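# Move one bottle from cabinet to bench, upright

## Task

Take exactly one bottle out of the cabinet and set it standing upright on the bench, leaving the other two bottles inside the cabinet.

## Robot and tools

ROBOT. Two six-joint arms, left_arm and right_arm, each with a two-finger parallel gripper (140 mm maximum opening; the fingers cannot fold). Each arm rides its own carriage on one shared floor track along y at x = 0. left_rail carries left_arm and is always the one toward +y; right_rail carries right_arm. The names do not match image sides. An arm base sits at x = 0, y = its carriage position_m, z = 0.04 m, facing +x.

FRAME. All positions in results use one table-fixed frame, in metres. z = 0 is the table top and +z is up. +x points where the arms face, +y is toward the arms' left, and the table edge is at x = 0.17. end_effector_position is the point midway between the closed finger pads. The fingers point along the gripper's +z axis and close along its y axis. Orientation is a wxyz quaternion. Reported hand positions can be off by a few centimetres.

execute_actions(actions, cameras). actions holds zero or one action. An empty list returns camera images and the scene number. An action may contain:
- rows: 1 to 15 rows, each applied for one 1/30 s control step. Every row has 18 numbers in [-1, 1], covering both arms even if one stays still: left_arm shoulder pan, shoulder lift, elbow, wrist 1, wrist 2, wrist 3, then gripper position, force_limit, speed; then the same nine for right_arm. The six joint numbers are scaled offsets, not poses. They count from the Joint targets shown when the action began, never from the previous row. 1.0 equals 1.481 rad for pan and lift and 2.222 rad for the elbow and the three wrists. Sending 0 for all six joints keeps an arm at its targets. Each joint is rate-limited, so big offsets may need several calls.
- Gripper numbers are commands, not offsets. position: +1 fully open, about -0.8 pads touch, -1 closes until blocked. force_limit: about 14 N at -1 up to 58 N at +1. speed: about 30 mm/s at -1, 140 at 0, 250 at +1. Both start at +1. Repeat your last three numbers to leave a gripper unchanged; a 0 is a real command.
- steps: 1 to 450 control steps, default 15, at least the number of rows. After the rows end the arm keeps heading for the last row's target.
- left_rail / right_rail: {position_m, speed_m_s, acceleration_factor} or {stop: true}. position_m is an absolute carriage place in metres along y: left_rail -0.8 to 1.5, right_rail -1.5 to 0.8. speed_m_s 0.01 to 1 (default 1); acceleration_factor 0.1 to 1. Keep carriages at least 0.78 m apart. After sending a drive, wait with an action such as {"steps": n, "until": {"left_rail": {"position_status": ["!=", "moving"]}}} before placing the gripper.
- until: ends the action early on rail conditions only, e.g. {"all": {"status": "ended"}}; numbers need a comparison such as [">", 0.5].
cameras: names from cam_high, cam_low, cam_front, cam_side, cam_left_wrist, cam_right_wrist, or ["all"].

move(target, speed, blend, stop_force, zero, blocking, cameras). Plans a smooth joint path for both arms. target is one 18-number row laid out as above, or a list of up to 15 such rows; every row's joint offsets count from the same current Joint targets. speed is the top rad/s of the joint travelling farthest, 0.01 to 3.14, default 0.5 (one value or one per target). blend, in rad, rounds corners in a list. stop_force (4 to 120 N, shared by both arms) ends an arm's path when its wrist sensor feels that much push; use a slow speed with it, and omit it when leaving a contact. zero (default true) re-zeroes before the move. blocking=false returns after about 0.5 s while the move continues; then use wait or stop before new rows or moves. The result adds a move: line such as done, off_target, held or fault.

wait(seconds 0 to 10): lets time run, holding commands. stop(): brakes a running move (fingers and carriages continue). zoom_image(camera, region [x0, y0, x1, y1] in pixels, at most 504 by 504) enlarges part of the latest image of that camera. zero_wrist_force(arm): tares that arm's wrist sensor. read_manual(section): licence text only. finished_scene(scene): ends scene 1 or 2; call it only when the bottle stands on the bench and will stay there.

RESULTS. Joint positions, Joint velocities and Joint targets list one block per arm: rail (m), then the six joints (rad). Joint torques are total drive output. Wrist force and Wrist torque are in the gripper's own axes; a push from a surface reads as force into the arm. object_status: 0 moving, 2 stopped while closing (a grip), 3 reached the requested position or pads met (maybe nothing held), 1 blocked while opening. position_measured is in counts: 3 open, about 139 at 60 mm, 200 at 20 mm, 230 pads together. Rail position_status: moving, done, contact_stop, time_out, stopped, stopped_with_arm, stopped_for_other_arm, stopped_for_other_carriage; position_answer taken or not_taken. Lines like "joint sent to its limit" or "joint command not followed" flag clipped commands.

AVOID. Contact torque at a joint's load limit (wrist joints 49.6 N m, elbow 138) or outside force near 150 N stops that arm for 10 s. Do not press past a firm contact, collide the two arms or their grippers, or strike the cabinet or table hard. Do not drop the bottle or release it while moving, knock the other two bottles, or let anything leave the table (even onto the track or metal strip). Hold loads close to the gripper centre and avoid long stretched holds, which heat motors toward an over-temperature stop.

Each tool is called after "Request:" by a JSON object that holds its "method" and its "body", one argument or row to a line.

## Session

Request:
{"method": "execute_actions", "body": {
  "actions": []
}}

Scene clock: 0.00 s.
left_arm: end_effector_position=(+0.3563, +1.0646, +0.5790) position_measured=3 object_status=3 end_effector_quat_wxyz=(+0.000, +0.000, +1.000, +0.000) | right_arm: end_effector_position=(+0.3563, -0.9858, +0.5790) position_measured=3 object_status=3 end_effector_quat_wxyz=(+0.000, +0.000, +1.000, +0.000)
Joint positions: left_arm=[0.986 -0.28 -2.157 1.821 -1.235 -1.571 -0.281] | right_arm=[-1.064 -0.281 -2.157 1.821 -1.235 -1.571 -0.28]
Joint velocities: within noise
Joint torques (N m): no reading
Wrist force (N): no reading
Wrist torque (N m): no reading
Wrist force, peak (N): no reading
Joint targets: left_arm=[0.986 -0.280 -2.157 1.821 -1.235 -1.571 -0.281] | right_arm=[-1.064 -0.281 -2.157 1.821 -1.235 -1.571 -0.280]
Tool commands: left_gripper/position=+1.0 left_gripper/force_limit=+1.0 left_gripper/speed=+1.0 right_gripper/position=+1.0 right_gripper/force_limit=+1.0 right_gripper/speed=+1.0
left_rail: position_m=0.986 position_status=done
right_rail: position_m=-1.064 position_status=done

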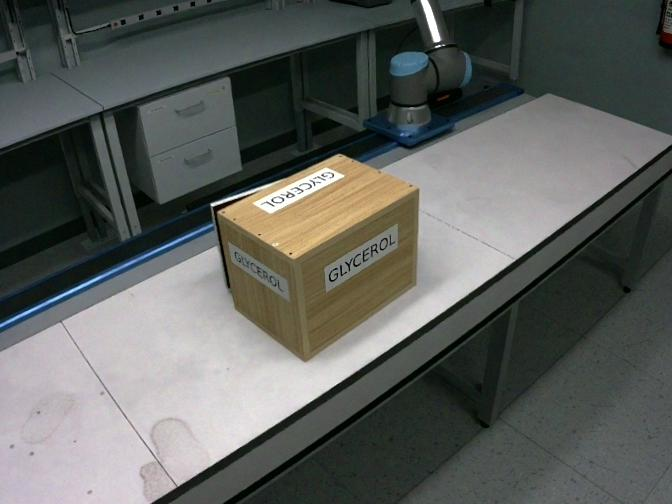

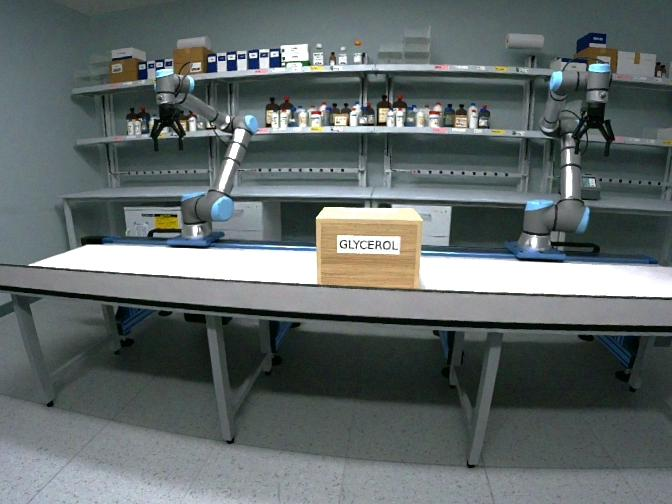

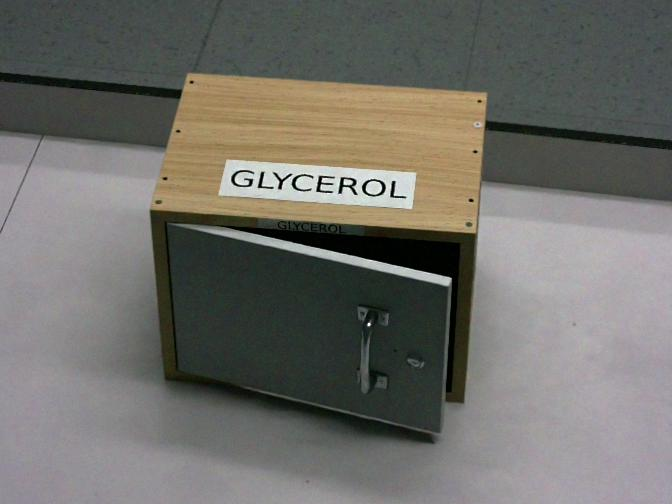

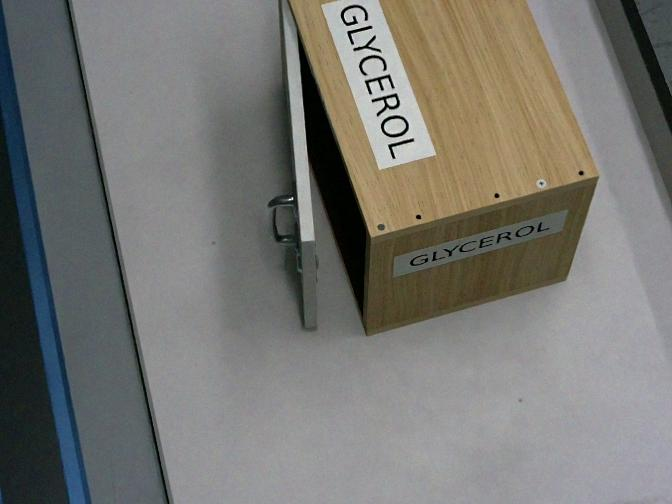

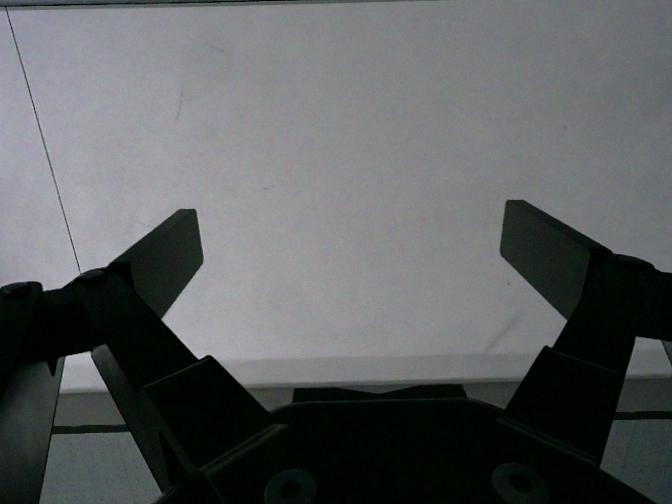

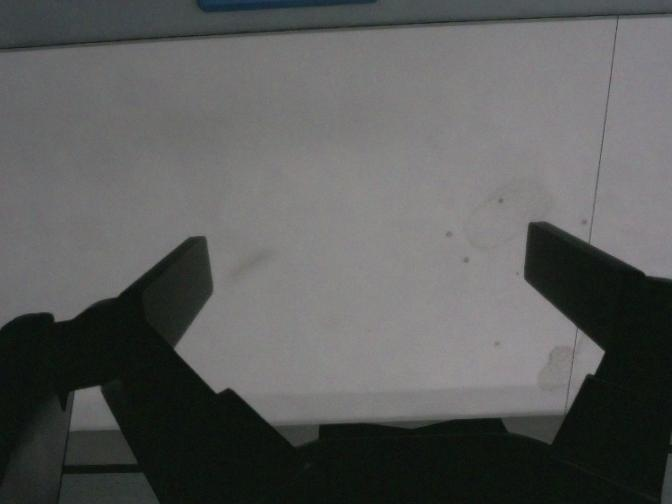

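Request:
{"method": "execute_actions", "body": {
  "actions": [
    {"right_rail":{"position_m":-0.15},"steps":150,"until":{"right_rail":{"position_status":["!=","moving"]}}}
  ],
  "cameras": ["cam_right_wrist","cam_front"]
}}

Scene clock: 130.20 s.
left_arm: end_effector_position=(+0.3563, +1.0646, +0.5790) position_measured=3 object_status=3 end_effector_quat_wxyz=(+0.000, +0.000, +1.000, +0.000) | right_arm: end_effector_position=(+0.3563, -0.0714, +0.5790) position_measured=3 object_status=3 end_effector_quat_wxyz=(+0.000, +0.000, +1.000, +0.000)
Joint positions: left_arm=[0.986 -0.28 -2.157 1.821 -1.235 -1.571 -0.28] | right_arm=[-0.15 -0.28 -2.157 1.821 -1.235 -1.571 -0.28]
Joint torques (N m): left_arm=[-1.82 1.59 -45.45 -5.18 -0.05 -0.15] | right_arm=[0.83 1.74 -51.31 -5.01 0.02 0.1]
Wrist force (N): left_arm=[-0.2 0.3 -0.1] | right_arm=[-0.1 0.1 0.2]
Wrist torque (N m): left_arm=[0.07 0.04 0.01] | right_arm=[0.03 0.03 0.00]
Wrist force, peak (N): left_arm=[-0.8 0.1 0.1] | right_arm=[0.0 4.1 0.2]
Joint targets: left_arm=[0.986 -0.280 -2.157 1.821 -1.235 -1.571 -0.281] | right_arm=[-0.150 -0.281 -2.157 1.821 -1.235 -1.571 -0.280]
Tool commands: left_gripper/position=+1.0 left_gripper/force_limit=+1.0 left_gripper/speed=+1.0 right_gripper/position=+1.0 right_gripper/force_limit=+1.0 right_gripper/speed=+1.0
left_rail: position_m=0.986 position_status=done
right_rail: position_m=-0.150 position_status=done
Images, in order (width x height): cam_front 672x504, cam_right_wrist 672x504.

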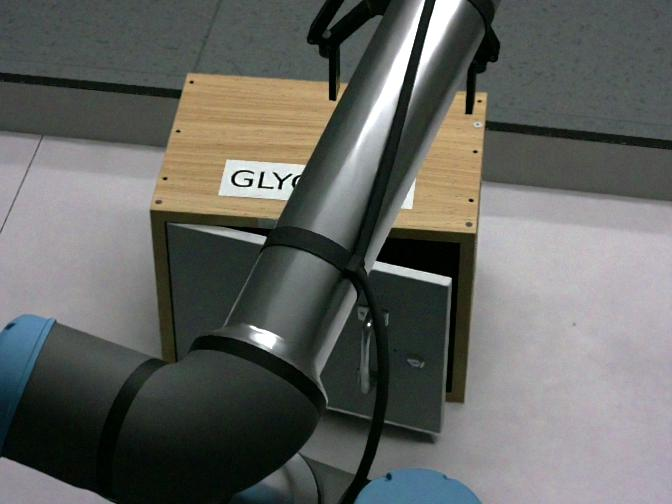

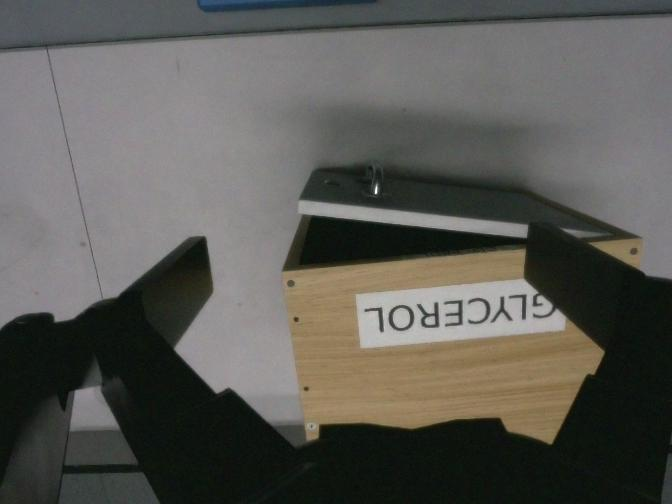

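Request:
{"method": "move", "body": {
  "target": [0,0,0,0,0,0,1,1,1,-0.0736,0.0974,0.1502,-0.2151,0,-0.0495,-0.8,0,0],
  "cameras": ["cam_right_wrist","cam_front","cam_side"]
}}

Scene clock: 196.90 s.
left_arm: end_effector_position=(+0.3563, +1.0646, +0.5790) position_measured=3 object_status=3 end_effector_quat_wxyz=(+0.000, +0.000, +1.000, +0.000) | right_arm: end_effector_position=(+0.4581, -0.1498, +0.3532) position_measured=229 object_status=3 end_effector_quat_wxyz=(+0.000, +0.000, +1.000, +0.000)
Joint positions: left_arm=[0.986 -0.28 -2.157 1.821 -1.235 -1.571 -0.28] | right_arm=[-0.15 -0.389 -2.013 2.154 -1.713 -1.571 -0.39]
Joint torques (N m): left_arm=[1.05 -1.1 -46.03 -4.64 0.03 -0.52] | right_arm=[-18.3 0.58 -47.37 -8.48 0.06 -2.46]
Wrist force (N): left_arm=[-0.1 0.3 0.0] | right_arm=[0.1 0.5 -0.2]
Wrist torque (N m): left_arm=[0.08 0.01 0.01] | right_arm=[0.13 0.01 0.10]
Wrist force, peak (N): left_arm=[-0.4 0.4 -0.1] | right_arm=[1.5 1.3 -2.1]
Joint targets: left_arm=[0.986 -0.280 -2.157 1.821 -1.235 -1.571 -0.281] | right_arm=[-0.150 -0.390 -2.013 2.155 -1.713 -1.571 -0.390]
left_rail: position_m=0.986 position_status=done
right_rail: position_m=-0.150 position_status=done
move: done
Images, in order (width x height): cam_front 672x504, cam_side 672x504, cam_right_wrist 672x504.

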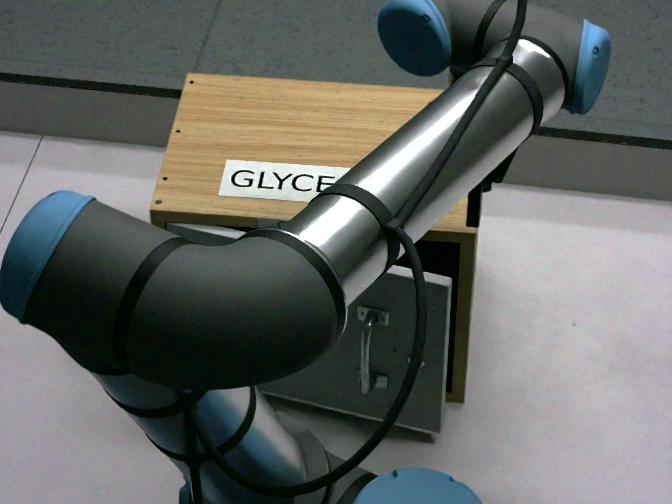

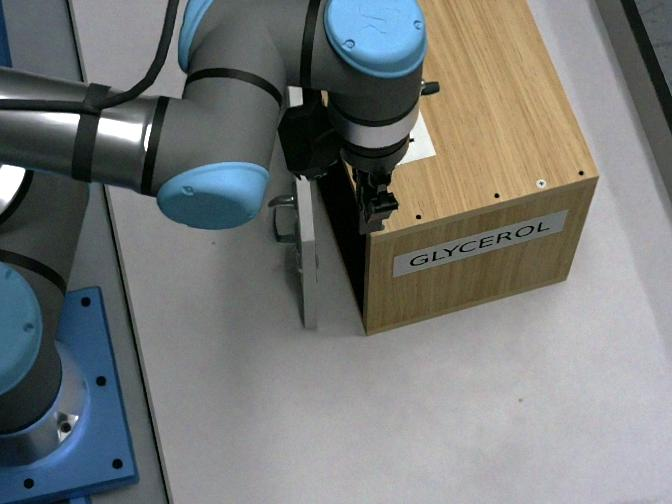

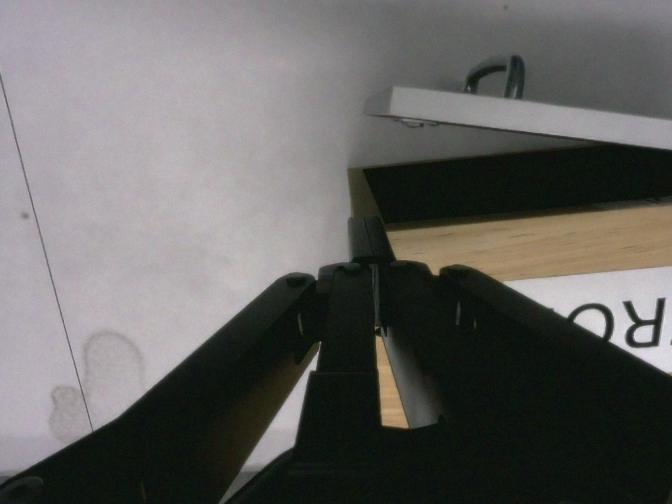

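Request:
{"method": "move", "body": {
  "target": [
    [0,0,0,0,0,0,1,1,1,0.0465,-0.0334,0.0194,0.003,0,0.0310,-0.8,0,0],
    [0,0,0,0,0,0,1,1,1,0.0465,0.0248,0.1147,-0.1312,0,0.0310,-0.8,0,0]
  ],
  "speed": [0.4,0.25],
  "stop_force": 15,
  "cameras": ["cam_right_wrist","cam_side"]
}}

Scene clock: 234.77 s.
left_arm: end_effector_position=(+0.3563, +1.0646, +0.5790) position_measured=3 object_status=3 end_effector_quat_wxyz=(+0.000, +0.000, +1.000, +0.000) | right_arm: end_effector_position=(+0.4317, -0.1099, +0.2031) position_measured=229 object_status=3 end_effector_quat_wxyz=(+0.000, +0.000, +1.000, +0.000)
Joint positions: left_arm=[0.986 -0.28 -2.157 1.821 -1.235 -1.571 -0.28] | right_arm=[-0.15 -0.321 -1.976 2.41 -2.004 -1.571 -0.322]
Joint torques (N m): left_arm=[0.5 0.3 -45.31 -4.35 -0.22 -0.21] | right_arm=[19.78 2.71 -42.53 -8.71 -0.05 3.19]
Wrist force (N): left_arm=[-0.3 0.1 0.2] | right_arm=[0.2 0.5 0.0]
Wrist torque (N m): left_arm=[0.02 0.06 0.01] | right_arm=[0.12 0.01 -0.02]
Wrist force, peak (N): left_arm=[-0.5 0.4 0.2] | right_arm=[1.4 2.9 0.1]
Joint targets: left_arm=[0.986 -0.280 -2.157 1.821 -1.235 -1.571 -0.281] | right_arm=[-0.150 -0.321 -1.976 2.410 -2.004 -1.571 -0.322]
left_rail: position_m=0.986 position_status=done
right_rail: position_m=-0.150 position_status=done
move: done
Images, in order (width x height): cam_side 672x504, cam_right_wrist 672x504.

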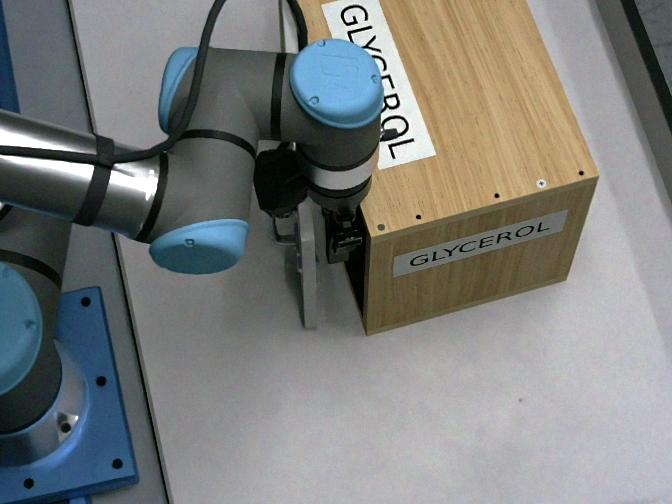

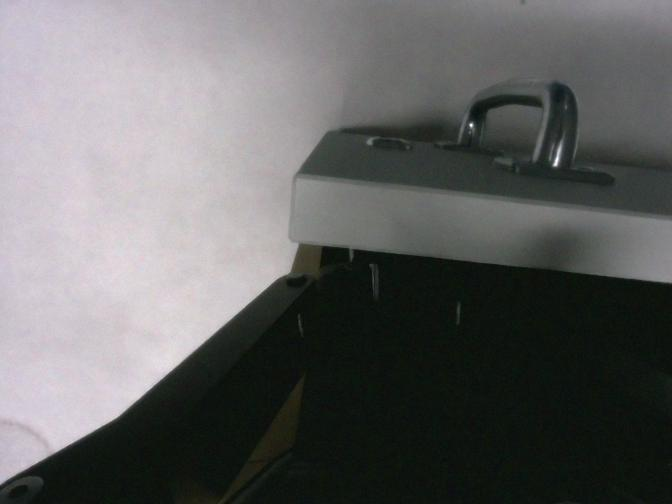

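Request:
{"method": "move", "body": {
  "target": [
    [0,0,0,0,0,0,1,1,1,-0.0077,-0.0323,0.0109,0.0102,0,0.0739,-0.8,0,0],
    [0,0,0,0,0,0,1,1,1,0.0055,-0.2402,0.0605,0.0992,0,0.2398,-0.8,0,0],
    [0,0,0,0,0,0,1,1,1,0.2118,-0.3235,0.0718,0.1435,0,0.5344,-0.8,0,0],
    [0,0,0,0,0,0,1,1,1,0.5188,-0.2084,0.0550,0.0835,0,0.8960,-0.8,0,0]
  ],
  "speed": [0.2,0.4,0.5,0.5],
  "blend": [0.05,0.1,0.1,0],
  "stop_force": 25,
  "cameras": ["cam_right_wrist","cam_side","cam_front"]
}}

Scene clock: 302.60 s.
left_arm: end_effector_position=(+0.3563, +1.0646, +0.5790) position_measured=3 object_status=3 end_effector_quat_wxyz=(+0.000, +0.000, +1.000, +0.000) | right_arm: end_effector_position=(+0.1709, +0.1253, +0.2035) position_measured=229 object_status=3 end_effector_quat_wxyz=(+0.000, +0.573, +0.819, +0.000)
Joint positions: left_arm=[0.986 -0.28 -2.157 1.821 -1.235 -1.571 -0.28] | right_arm=[-0.15 0.448 -2.284 2.532 -1.819 -1.571 1.669]
Joint torques (N m): left_arm=[-1.3 -0.94 -45.41 -4.37 -0.47 -0.62] | right_arm=[20.67 21.78 -60.8 -8.57 0.34 3.09]
Wrist force (N): left_arm=[-0.1 0.0 -0.2] | right_arm=[-1.3 1.0 -0.4]
Wrist torque (N m): left_arm=[0.00 0.02 0.01] | right_arm=[0.07 -0.02 0.04]
Wrist force, peak (N): left_arm=[-0.6 0.3 0.2] | right_arm=[-1.1 -0.7 -2.7]
Joint targets: left_arm=[0.986 -0.280 -2.157 1.821 -1.235 -1.571 -0.281] | right_arm=[-0.150 0.448 -2.284 2.532 -1.819 -1.571 1.669]
left_rail: position_m=0.986 position_status=done
right_rail: position_m=-0.150 position_status=done
move: done
Images, in order (width x height): cam_front 672x504, cam_side 672x504, cam_right_wrist 672x504.

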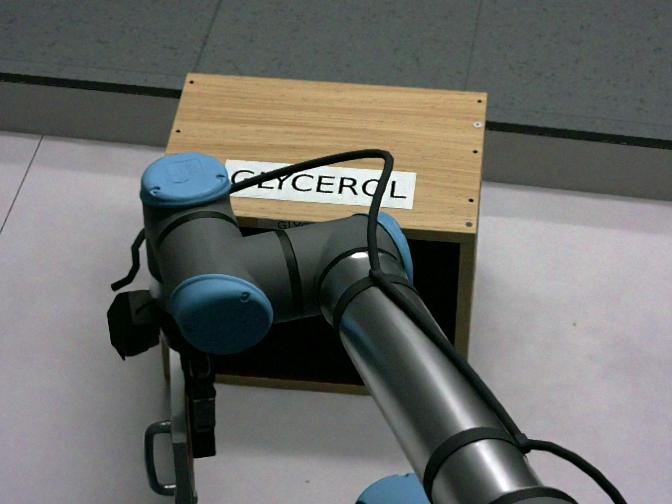

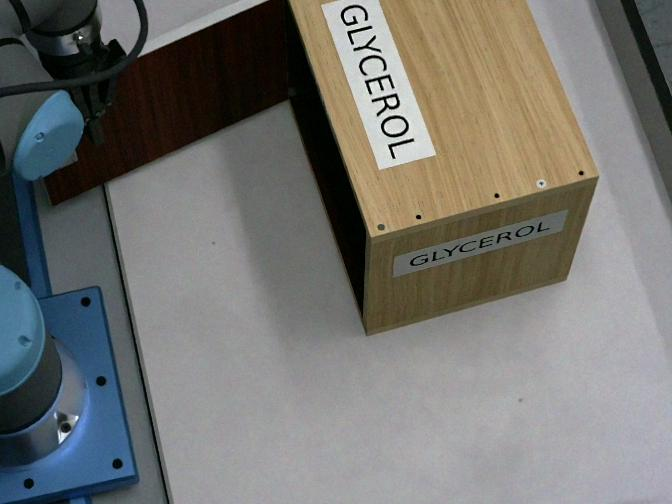

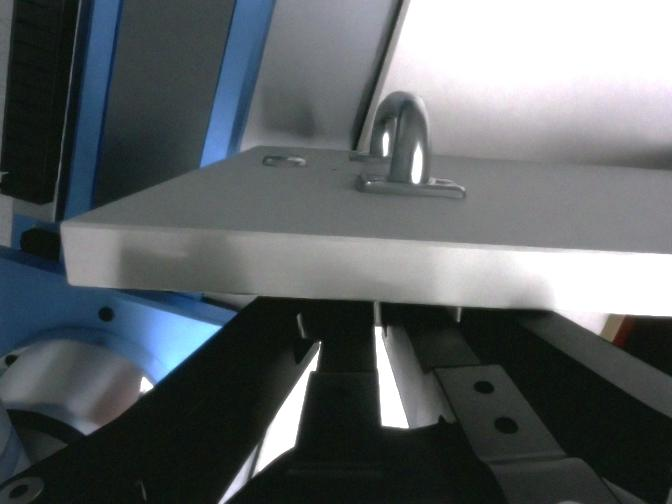

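Request:
{"method": "move", "body": {
  "target": [
    [0,0,0,0,0,0,1,1,1,0.1768,0.1829,-0.0463,-0.0755,0,0.2752,-0.8,0,0],
    [0,0,0,0,0,0,1,1,1,0.2305,0.2949,-0.0898,-0.1067,0,0.4289,-0.8,0,0],
    [0,0,0,0,0,0,1,1,1,0.2579,0.3854,-0.1348,-0.1220,0,0.5650,-0.8,0,0]
  ],
  "speed": [0.4,0.3,0.25],
  "blend": [0.1,0.1,0],
  "stop_force": 25,
  "cameras": ["cam_right_wrist","cam_side","cam_front"]
}}

Scene clock: 313.83 s.
left_arm: end_effector_position=(+0.3563, +1.0646, +0.5790) position_measured=3 object_status=3 end_effector_quat_wxyz=(+0.000, +0.000, +1.000, +0.000) | right_arm: end_effector_position=(+0.2287, +0.3581, +0.2034) position_measured=229 object_status=3 end_effector_quat_wxyz=(+0.000, +0.866, +0.500, +0.000)
Joint positions: left_arm=[0.986 -0.28 -2.157 1.821 -1.235 -1.571 -0.28] | right_arm=[-0.15 0.83 -1.714 2.232 -2.09 -1.571 2.925]
Joint torques (N m): left_arm=[-1.94 1.61 -46.8 -5.17 -0.55 -0.71] | right_arm=[21.32 -16.29 -58.23 -10.39 0.33 2.85]
Wrist force (N): left_arm=[-0.3 0.2 0.0] | right_arm=[-5.8 2.0 -1.0]
Wrist torque (N m): left_arm=[0.05 0.07 0.01] | right_arm=[0.08 0.27 0.14]
Wrist force, peak (N): left_arm=[-0.5 0.3 0.1] | right_arm=[-7.2 -1.4 -1.4]
Joint targets: left_arm=[0.986 -0.280 -2.157 1.821 -1.235 -1.571 -0.281] | right_arm=[-0.150 0.830 -1.714 2.232 -2.090 -1.571 2.925]
left_rail: position_m=0.986 position_status=done
right_rail: position_m=-0.150 position_status=done
move: done
Images, in order (width x height): cam_front 672x504, cam_side 672x504, cam_right_wrist 672x504.

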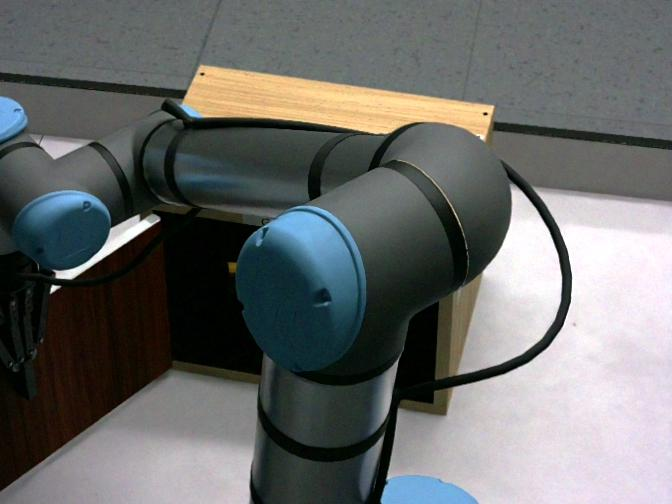

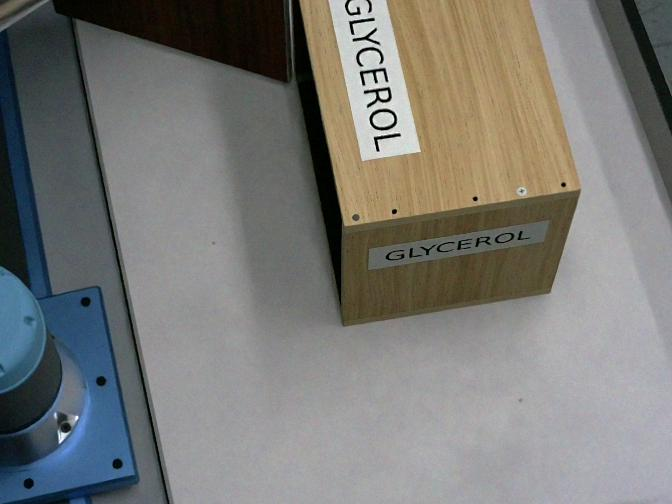

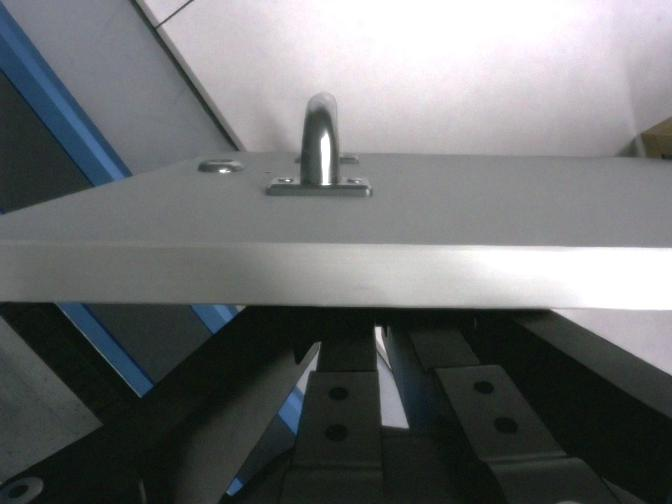

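Request:
{"method": "move", "body": {
  "target": [
    [0,0,0,0,0,0,1,1,1,0,-0.0180,0.0103,0.0023,0,0,-0.8,0,0],
    [0,0,0,0,0,0,1,1,1,0,-0.1179,-0.1450,0.2241,0,0,-0.8,0,0]
  ],
  "speed": [0.2,0.6],
  "blend": [0.01,0]
}}

Request:
{"method": "execute_actions", "body": {
  "actions": [
    {"right_rail":{"position_m":-0.4},"steps":100,"until":{"right_rail":{"position_status":["!=","moving"]}}}
  ],
  "cameras": ["cam_front","cam_side","cam_right_wrist"]
}}

Scene clock: 370.30 s.
left_arm: end_effector_position=(+0.3563, +1.0646, +0.5790) position_measured=3 object_status=3 end_effector_quat_wxyz=(+0.000, +0.000, +1.000, +0.000) | right_arm: end_effector_position=(+0.2089, +0.3364, +0.4496) position_measured=229 object_status=3 end_effector_quat_wxyz=(+0.000, +0.866, +0.500, +0.000)
Joint positions: left_arm=[0.986 -0.28 -2.157 1.821 -1.235 -1.571 -0.28] | right_arm=[-0.15 0.83 -1.888 1.91 -1.592 -1.571 2.925]
Joint torques (N m): left_arm=[0.01 -1.29 -45.96 -4.47 -0.32 -0.82] | right_arm=[10.38 -34.15 -61.38 -1.28 0.55 2.71]
Wrist force (N): left_arm=[-0.2 0.4 0.1] | right_arm=[-0.7 0.1 0.0]
Wrist torque (N m): left_arm=[0.09 0.04 0.01] | right_arm=[0.07 0.22 -0.05]
Wrist force, peak (N): left_arm=[-0.3 0.5 0.0] | right_arm=[-6.2 2.1 -1.2]
Joint targets: left_arm=[0.986 -0.280 -2.157 1.821 -1.235 -1.571 -0.281] | right_arm=[-0.150 0.830 -1.888 1.910 -1.592 -1.571 2.925]
left_rail: position_m=0.986 position_status=done
right_rail: position_m=-0.150 position_status=done
move: done

Scene clock: 371.43 s.
left_arm: end_effector_position=(+0.3563, +1.0646, +0.5790) position_measured=3 object_status=3 end_effector_quat_wxyz=(+0.000, +0.000, +1.000, +0.000) | right_arm: end_effector_position=(+0.2089, +0.0864, +0.4497) position_measured=229 object_status=3 end_effector_quat_wxyz=(+0.000, +0.866, +0.500, +0.000)
Joint positions: left_arm=[0.986 -0.28 -2.157 1.821 -1.235 -1.571 -0.28] | right_arm=[-0.4 0.83 -1.888 1.91 -1.592 -1.571 2.925]
Joint torques (N m): left_arm=[-1.48 0.39 -45.4 -4.59 -0.13 -0.62] | right_arm=[4.48 -9.36 -58.68 -5.57 0.85 2.98]
Wrist force (N): left_arm=[-0.3 0.1 -0.1] | right_arm=[-0.2 0.1 -0.2]
Wrist torque (N m): left_arm=[0.01 0.07 0.00] | right_arm=[0.08 0.12 -0.06]
Wrist force, peak (N): left_arm=[-0.2 0.5 0.3] | right_arm=[3.9 -1.9 -0.2]
Joint targets: left_arm=[0.986 -0.280 -2.157 1.821 -1.235 -1.571 -0.281] | right_arm=[-0.400 0.830 -1.888 1.910 -1.592 -1.571 2.925]
Tool commands: left_gripper/position=+1.0 left_gripper/force_limit=+1.0 left_gripper/speed=+1.0 right_gripper/position=-0.8 right_gripper/force_limit=+0.0 right_gripper/speed=+0.0
left_rail: position_m=0.986 position_status=done
right_rail: position_m=-0.400 position_status=done
Images, in order (width x height): cam_front 672x504, cam_side 672x504, cam_right_wrist 672x504.

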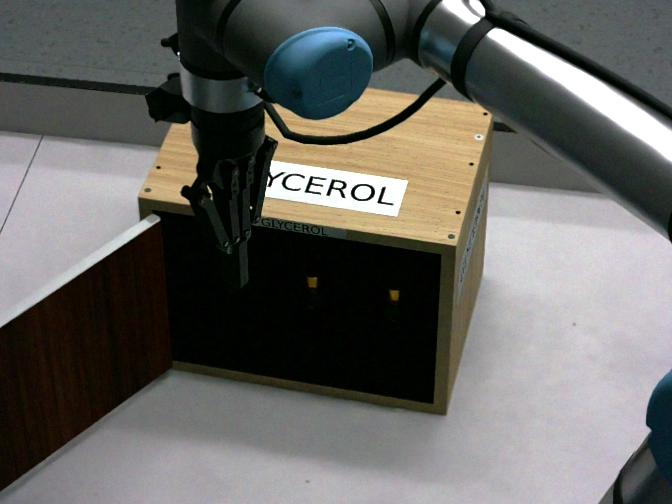

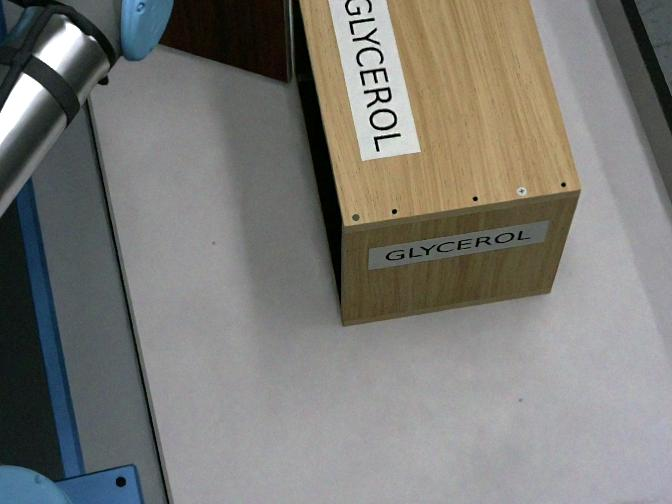

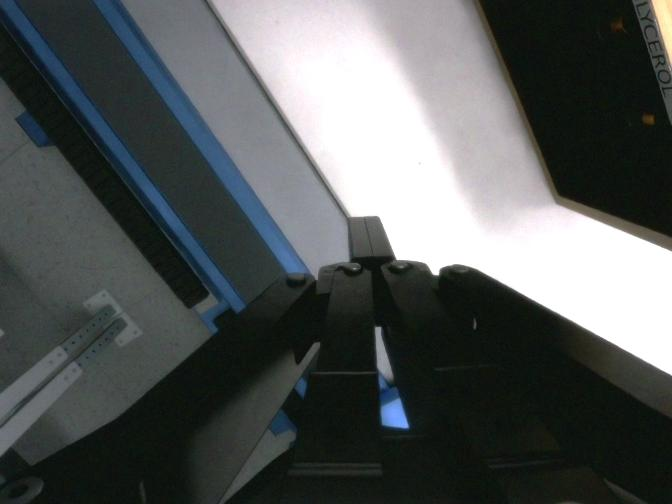

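Request:
{"method": "zoom_image", "body": {
  "camera": "cam_front",
  "region": [150, 200, 470, 420]
}}

Scaled by 1.575 from the camera's 672x504 image, which has a finer 960x720 frame.

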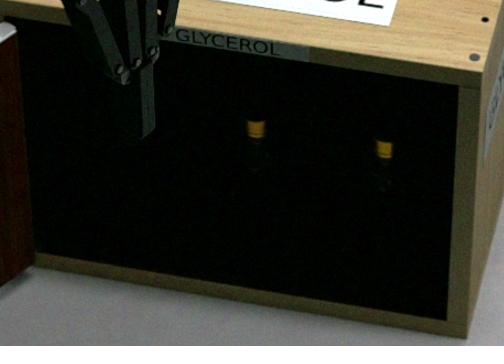

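Request:
{"method": "move", "body": {
  "target": [0,0,0,0,0,0,1,1,1,0.1731,0.0460,0.0104,0.6655,-0.9248,-1.0,-0.8,0,0],
  "speed": 1.0
}}

Scene clock: 383.90 s.
left_arm: end_effector_position=(+0.3563, +1.0646, +0.5790) position_measured=3 object_status=3 end_effector_quat_wxyz=(+0.000, +0.000, +1.000, +0.000) | right_arm: end_effector_position=(+0.3795, -0.0891, +0.6501) position_measured=229 object_status=3 end_effector_quat_wxyz=(+0.347, -0.373, +0.596, -0.621)
Joint positions: left_arm=[0.986 -0.28 -2.157 1.821 -1.235 -1.571 -0.28] | right_arm=[-0.4 1.032 -1.835 1.928 -0.431 -3.181 1.185]
Joint torques (N m): left_arm=[-1.29 0.78 -44.93 -4.33 -0.2 -1.09] | right_arm=[-18.3 -35.86 -58.37 -5.38 1.12 3.23]
Wrist force (N): left_arm=[-0.3 0.2 -0.1] | right_arm=[0.8 -1.8 2.0]
Wrist torque (N m): left_arm=[0.05 0.06 0.01] | right_arm=[-0.03 -0.36 -0.50]
Wrist force, peak (N): left_arm=[-0.4 0.5 0.3] | right_arm=[-2.0 -3.7 1.5]
Joint targets: left_arm=[0.986 -0.280 -2.157 1.821 -1.235 -1.571 -0.281] | right_arm=[-0.400 1.032 -1.835 1.928 -0.431 -3.181 1.185]
left_rail: position_m=0.986 position_status=done
right_rail: position_m=-0.400 position_status=done
move: held (right_arm; a check stopped the path); limits=held; right_arm: the wrist 3 is farthest, 0.481 rad from its target
joint command not followed: on one or more control steps a check withheld the commanded joint targets of the right arm, and it was not sent them on those steps.
cause: the commanded joint targets, or the way to them, would bring two parts of the arm too close to each other (its gripper and another part of the arm, with joints 5 (wrist 1) to 7 (wrist 3) between them, 25 mm apart when it was first held).

Request:
{"method": "execute_actions", "body": {
  "actions": [
    {"right_rail":{"position_m":-0.2},"steps":100,"until":{"right_rail":{"position_status":["!=","moving"]}}}
  ]
}}

Request:
{"method": "move", "body": {
  "target": [
    [0,0,0,0,0,0,1,1,1,-0.2978,-0.2714,0.0859,0.2471,-0.4232,0,1.0,0,0],
    [0,0,0,0,0,0,1,1,1,-0.2978,-0.2714,0.0859,0.2471,-0.4232,-0.5333,1.0,0,0],
    [0,0,0,0,0,0,1,1,1,-0.2978,0.1011,0.3861,-0.3013,-0.4232,-0.5333,1.0,0,0]
  ],
  "speed": [0.8,0.8,0.6],
  "blend": [0.1,0.1,0],
  "cameras": ["cam_front","cam_right_wrist","cam_high"]
}}

Scene clock: 437.93 s.
left_arm: end_effector_position=(+0.3563, +1.0646, +0.5790) position_measured=3 object_status=3 end_effector_quat_wxyz=(+0.000, +0.000, +1.000, +0.000) | right_arm: end_effector_position=(+0.3795, +0.1109, +0.6501) position_measured=229 object_status=3 end_effector_quat_wxyz=(+0.347, -0.372, +0.596, -0.621)
Joint positions: left_arm=[0.986 -0.28 -2.157 1.821 -1.235 -1.571 -0.28] | right_arm=[-0.2 1.032 -1.835 1.928 -0.431 -3.181 1.185]
Joint torques (N m): left_arm=[-0.98 0.1 -45.42 -4.02 0.02 -1.01] | right_arm=[-8.5 -24.17 -49.14 -1.06 -2.82 2.97]
Wrist force (N): left_arm=[-0.1 0.4 -0.2] | right_arm=[0.9 -1.8 1.9]
Wrist torque (N m): left_arm=[0.10 0.01 0.01] | right_arm=[-0.04 -0.38 -0.50]
Wrist force, peak (N): left_arm=[-0.3 0.6 -0.2] | right_arm=[4.2 -1.7 3.7]
Joint targets: left_arm=[0.986 -0.280 -2.157 1.821 -1.235 -1.571 -0.281] | right_arm=[-0.200 1.032 -1.835 1.928 -0.431 -3.181 1.185]
Tool commands: left_gripper/position=+1.0 left_gripper/force_limit=+1.0 left_gripper/speed=+1.0 right_gripper/position=-0.8 right_gripper/force_limit=+0.0 right_gripper/speed=+0.0
left_rail: position_m=0.986 position_status=done
right_rail: position_m=-0.200 position_status=done

Scene clock: 452.27 s.
left_arm: end_effector_position=(+0.3563, +1.0646, +0.5790) position_measured=3 object_status=3 end_effector_quat_wxyz=(+0.000, +0.000, +1.000, +0.000) | right_arm: end_effector_position=(+0.4576, +0.0878, +0.3126) position_measured=3 object_status=3 end_effector_quat_wxyz=(-0.002, +0.703, -0.002, +0.711)
Joint positions: left_arm=[0.986 -0.28 -2.157 1.821 -1.235 -1.571 -0.28] | right_arm=[-0.2 0.591 -1.853 2.581 -0.741 -4.12 -0.001]
Joint torques (N m): left_arm=[-2.82 1.33 -46.61 -4.18 -0.61 -0.95] | right_arm=[0.69 -9.52 -38.02 -2.53 0.01 0.49]
Wrist force (N): left_arm=[-0.1 0.1 0.2] | right_arm=[20.5 5.8 -3.1]
Wrist torque (N m): left_arm=[0.02 0.02 0.00] | right_arm=[-0.06 -0.62 -1.66]
Wrist force, peak (N): left_arm=[-0.2 0.6 -0.3] | right_arm=[140.1 6.1 -44.3]
Joint targets: left_arm=[0.986 -0.280 -2.157 1.821 -1.235 -1.571 -0.281] | right_arm=[-0.200 0.591 -1.853 2.581 -0.741 -4.120 -0.001]
Tool commands: left_gripper/position=+1.0 left_gripper/force_limit=+1.0 left_gripper/speed=+1.0 right_gripper/position=+1.0 right_gripper/force_limit=+0.003922 right_gripper/speed=+0.003922
FORCE FAULT: contact force on the right arm reached its limit, and that arm stopped for 10 seconds. The contact can be on any part of that arm, not only on its tool. That arm's remaining commands of this call were not run. That arm's target is now where it stood when the stop ended, not its last command. That arm accepts commands again.
left_rail: position_m=0.986 position_status=done
right_rail: position_m=-0.200 position_status=done
move: fault (right_arm); path passed 2 of 3 targets; right_arm: the wrist 1 is farthest, 0.360 rad from its target
Images, in order (width x height): cam_high 672x504, cam_front 672x504, cam_right_wrist 672x504.

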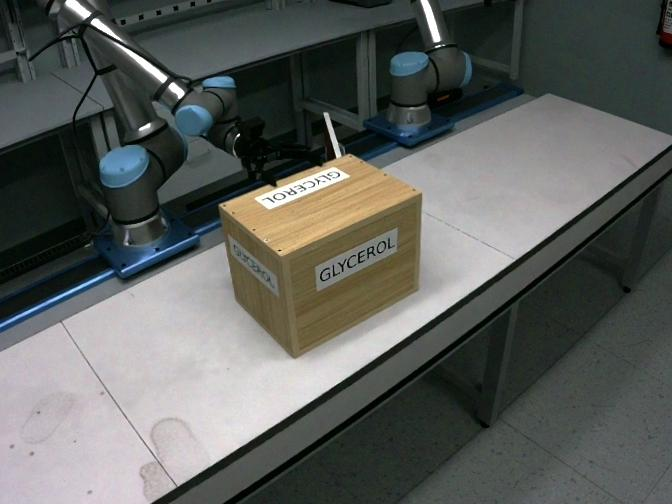

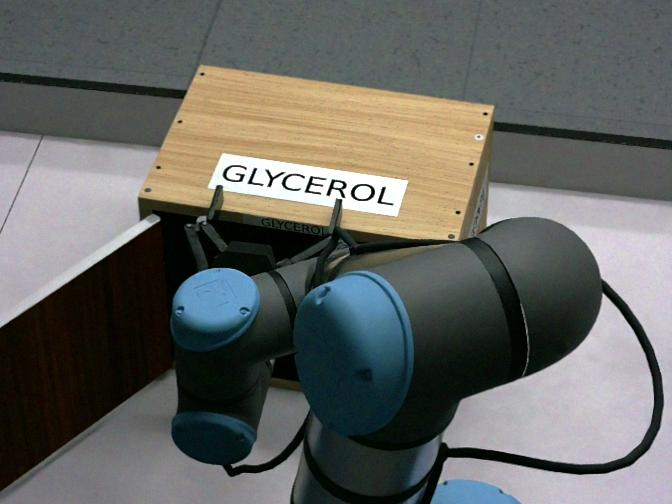

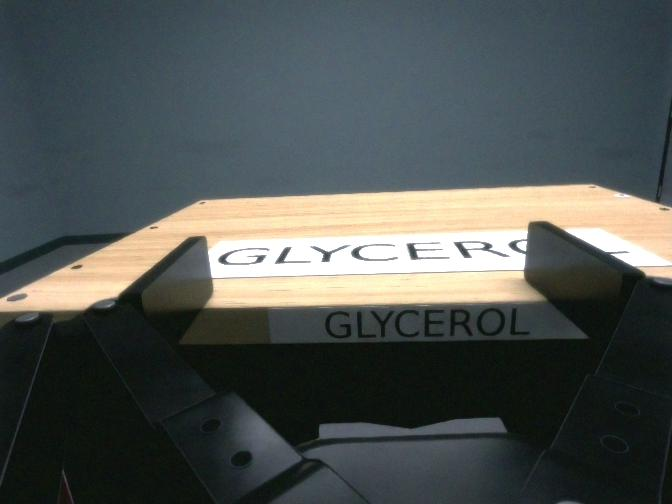

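Request:
{"method": "move", "body": {
  "target": [
    [0,0,0,0,0,0,1,1,1,0,-0.0791,-0.0215,0.0801,0,0,1.0,0.003922,0.003922],
    [0,0,0,0,0,0,1,1,1,0,-0.1772,0.0074,0.1166,0,0,1.0,0.003922,0.003922]
  ],
  "speed": [0.2,0.3],
  "blend": [0.02,0]
}}

Request:
{"method": "move", "body": {
  "target": [
    [0,0,0,0,0,0,1,1,1,0,0.0908,0.0423,-0.1028,0,0,1.0,0.003922,0.003922],
    [0,0,0,0,0,0,1,1,1,0,0.1883,0.0680,-0.1936,0,0,1.0,0.003922,0.003922],
    [0,0,0,0,0,0,1,1,1,0,0.2904,0.0848,-0.2784,0,0,1.0,0.003922,0.003922]
  ],
  "speed": [0.25,0.25,0.25],
  "blend": [0.02,0.02,0],
  "stop_force": 25,
  "cameras": ["cam_front","cam_right_wrist","cam_side"]
}}

Scene clock: 483.77 s.
left_arm: end_effector_position=(+0.3563, +1.0646, +0.5790) position_measured=3 object_status=3 end_effector_quat_wxyz=(+0.000, +0.000, +1.000, +0.000) | right_arm: end_effector_position=(+0.4007, +0.0496, +0.3599) position_measured=3 object_status=3 end_effector_quat_wxyz=(+0.001, +0.707, +0.000, +0.707)
Joint positions: left_arm=[0.986 -0.28 -2.157 1.821 -1.235 -1.571 -0.28] | right_arm=[-0.2 0.591 -2.115 2.597 -0.482 -4.12 -0.001]
Joint torques (N m): left_arm=[-1.97 0.15 -45.54 -4.14 -0.32 -1.66] | right_arm=[1.94 -9.31 -39.52 0.79 -0.97 0.4]
Wrist force (N): left_arm=[-0.3 0.1 0.0] | right_arm=[4.2 5.6 3.2]
Wrist torque (N m): left_arm=[0.03 0.06 0.00] | right_arm=[1.39 -1.05 -0.24]
Wrist force, peak (N): left_arm=[-0.4 0.4 -0.1] | right_arm=[20.6 5.6 -3.1]
Joint targets: left_arm=[0.986 -0.280 -2.157 1.821 -1.235 -1.571 -0.281] | right_arm=[-0.200 0.591 -2.115 2.597 -0.482 -4.120 -0.001]
left_rail: position_m=0.986 position_status=done
right_rail: position_m=-0.200 position_status=done
move: done

Scene clock: 487.30 s.
left_arm: end_effector_position=(+0.3563, +1.0646, +0.5790) position_measured=3 object_status=3 end_effector_quat_wxyz=(+0.000, +0.000, +1.000, +0.000) | right_arm: end_effector_position=(+0.4006, +0.0495, +0.1999) position_measured=3 object_status=3 end_effector_quat_wxyz=(+0.001, +0.707, +0.000, +0.707)
Joint positions: left_arm=[0.986 -0.28 -2.157 1.821 -1.235 -1.571 -0.28] | right_arm=[-0.2 0.591 -1.685 2.786 -1.1 -4.12 -0.001]
Joint torques (N m): left_arm=[0.44 -2.33 -47.4 -4.46 -0.52 -1.98] | right_arm=[0.09 0.31 -18.06 -6.52 -1.57 0.31]
Wrist force (N): left_arm=[-0.1 0.1 0.0] | right_arm=[4.2 5.4 3.5]
Wrist torque (N m): left_arm=[0.01 0.03 0.00] | right_arm=[1.36 -1.04 -0.25]
Wrist force, peak (N): left_arm=[-0.1 0.7 0.5] | right_arm=[4.9 5.8 3.3]
Joint targets: left_arm=[0.986 -0.280 -2.157 1.821 -1.235 -1.571 -0.281] | right_arm=[-0.200 0.591 -1.685 2.786 -1.100 -4.120 -0.001]
left_rail: position_m=0.986 position_status=done
right_rail: position_m=-0.200 position_status=done
move: done
Images, in order (width x height): cam_front 672x504, cam_side 672x504, cam_right_wrist 672x504.

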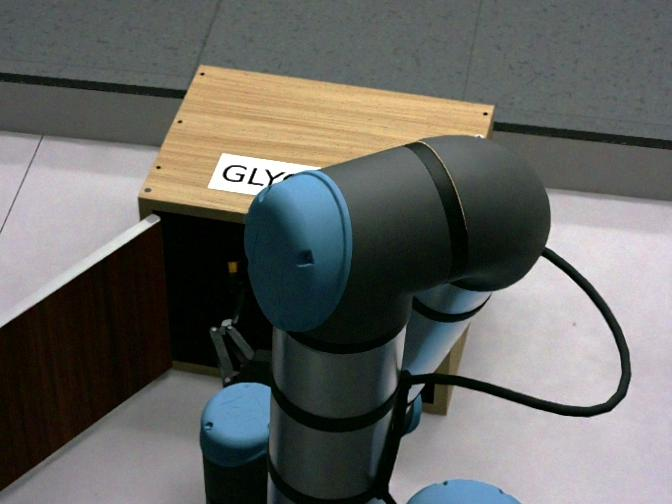

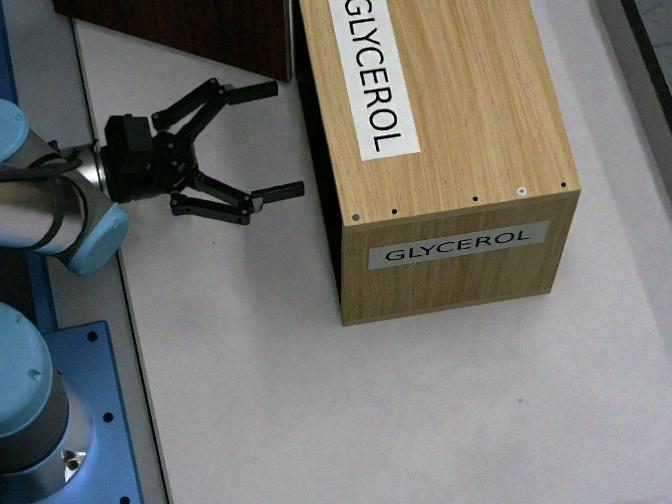

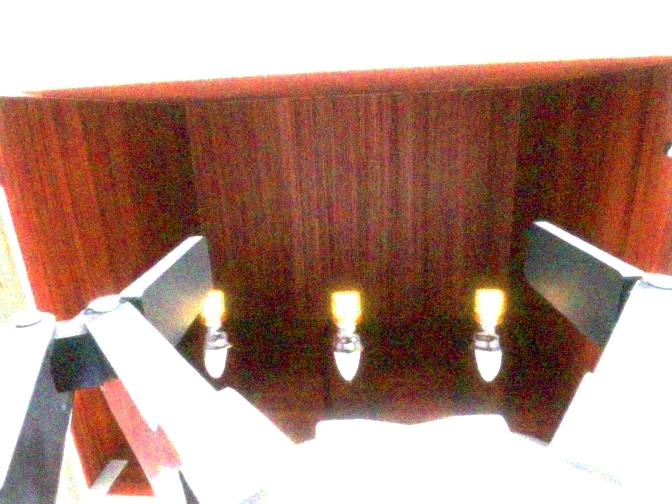

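Request:
{"method": "zoom_image", "body": {
  "camera": "cam_right_wrist",
  "region": [170, 180, 570, 480]
}}

Scaled by 1.260 from the camera's 672x504 image, which has a finer 960x720 frame.

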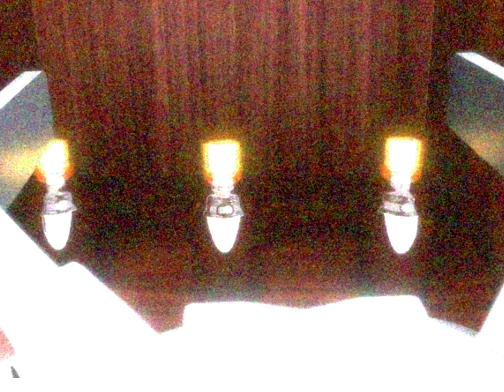

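Request:
{"method": "move", "body": {
  "target": [0,0,0,0,0,0,1,1,1,0,0.2964,0.0190,-0.2170,0,0,0.3,0.003922,0.003922],
  "speed": 0.3,
  "stop_force": 20,
  "cameras": ["cam_front","cam_right_wrist","cam_side"]
}}

Scene clock: 528.37 s.
left_arm: end_effector_position=(+0.3563, +1.0646, +0.5790) position_measured=3 object_status=3 end_effector_quat_wxyz=(+0.000, +0.000, +1.000, +0.000) | right_arm: end_effector_position=(+0.4008, +0.0497, +0.1101) position_measured=91 object_status=3 end_effector_quat_wxyz=(+0.001, +0.707, +0.000, +0.707)
Joint positions: left_arm=[0.986 -0.28 -2.157 1.821 -1.235 -1.571 -0.28] | right_arm=[-0.2 0.591 -1.246 2.828 -1.582 -4.12 -0.001]
Joint torques (N m): left_arm=[-4.51 -3.47 -44.98 -3.92 -1.15 -1.99] | right_arm=[0.52 -16.03 4.39 -6.4 -1.95 0.23]
Wrist force (N): left_arm=[-0.1 0.0 0.0] | right_arm=[3.8 5.3 3.6]
Wrist torque (N m): left_arm=[0.00 0.02 0.00] | right_arm=[1.39 -0.96 -0.24]
Wrist force, peak (N): left_arm=[-0.5 0.4 0.2] | right_arm=[4.7 5.6 3.5]
Joint targets: left_arm=[0.986 -0.280 -2.157 1.821 -1.235 -1.571 -0.281] | right_arm=[-0.200 0.591 -1.246 2.828 -1.582 -4.120 -0.001]
left_rail: position_m=0.986 position_status=done
right_rail: position_m=-0.200 position_status=done
move: done
Images, in order (width x height): cam_front 672x504, cam_side 672x504, cam_right_wrist 672x504.

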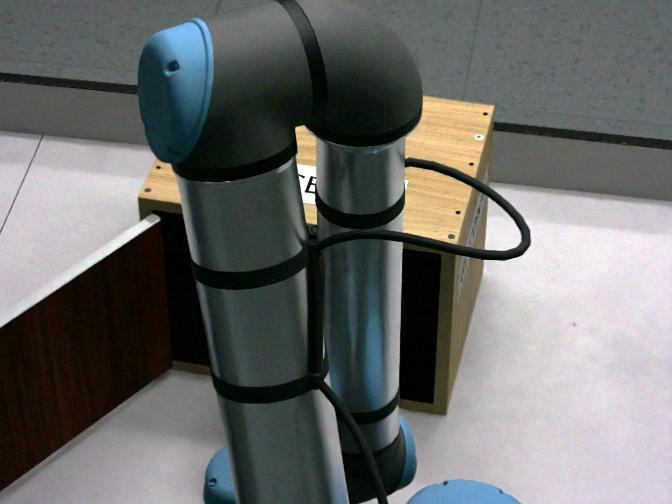

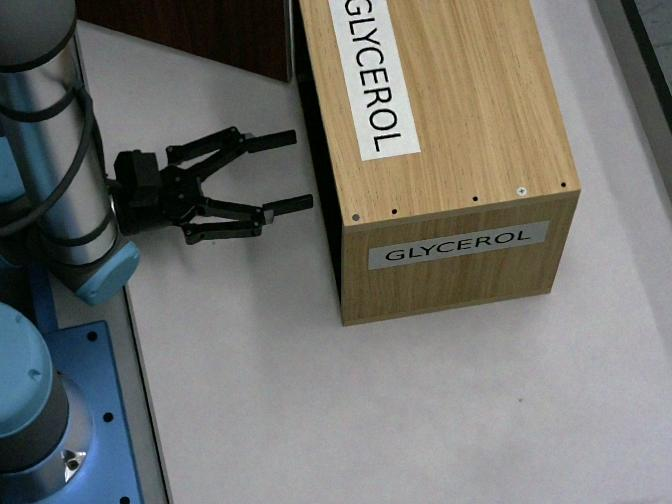

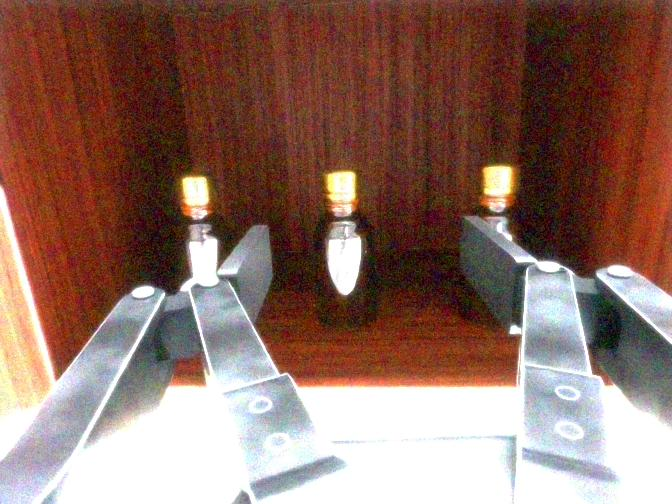

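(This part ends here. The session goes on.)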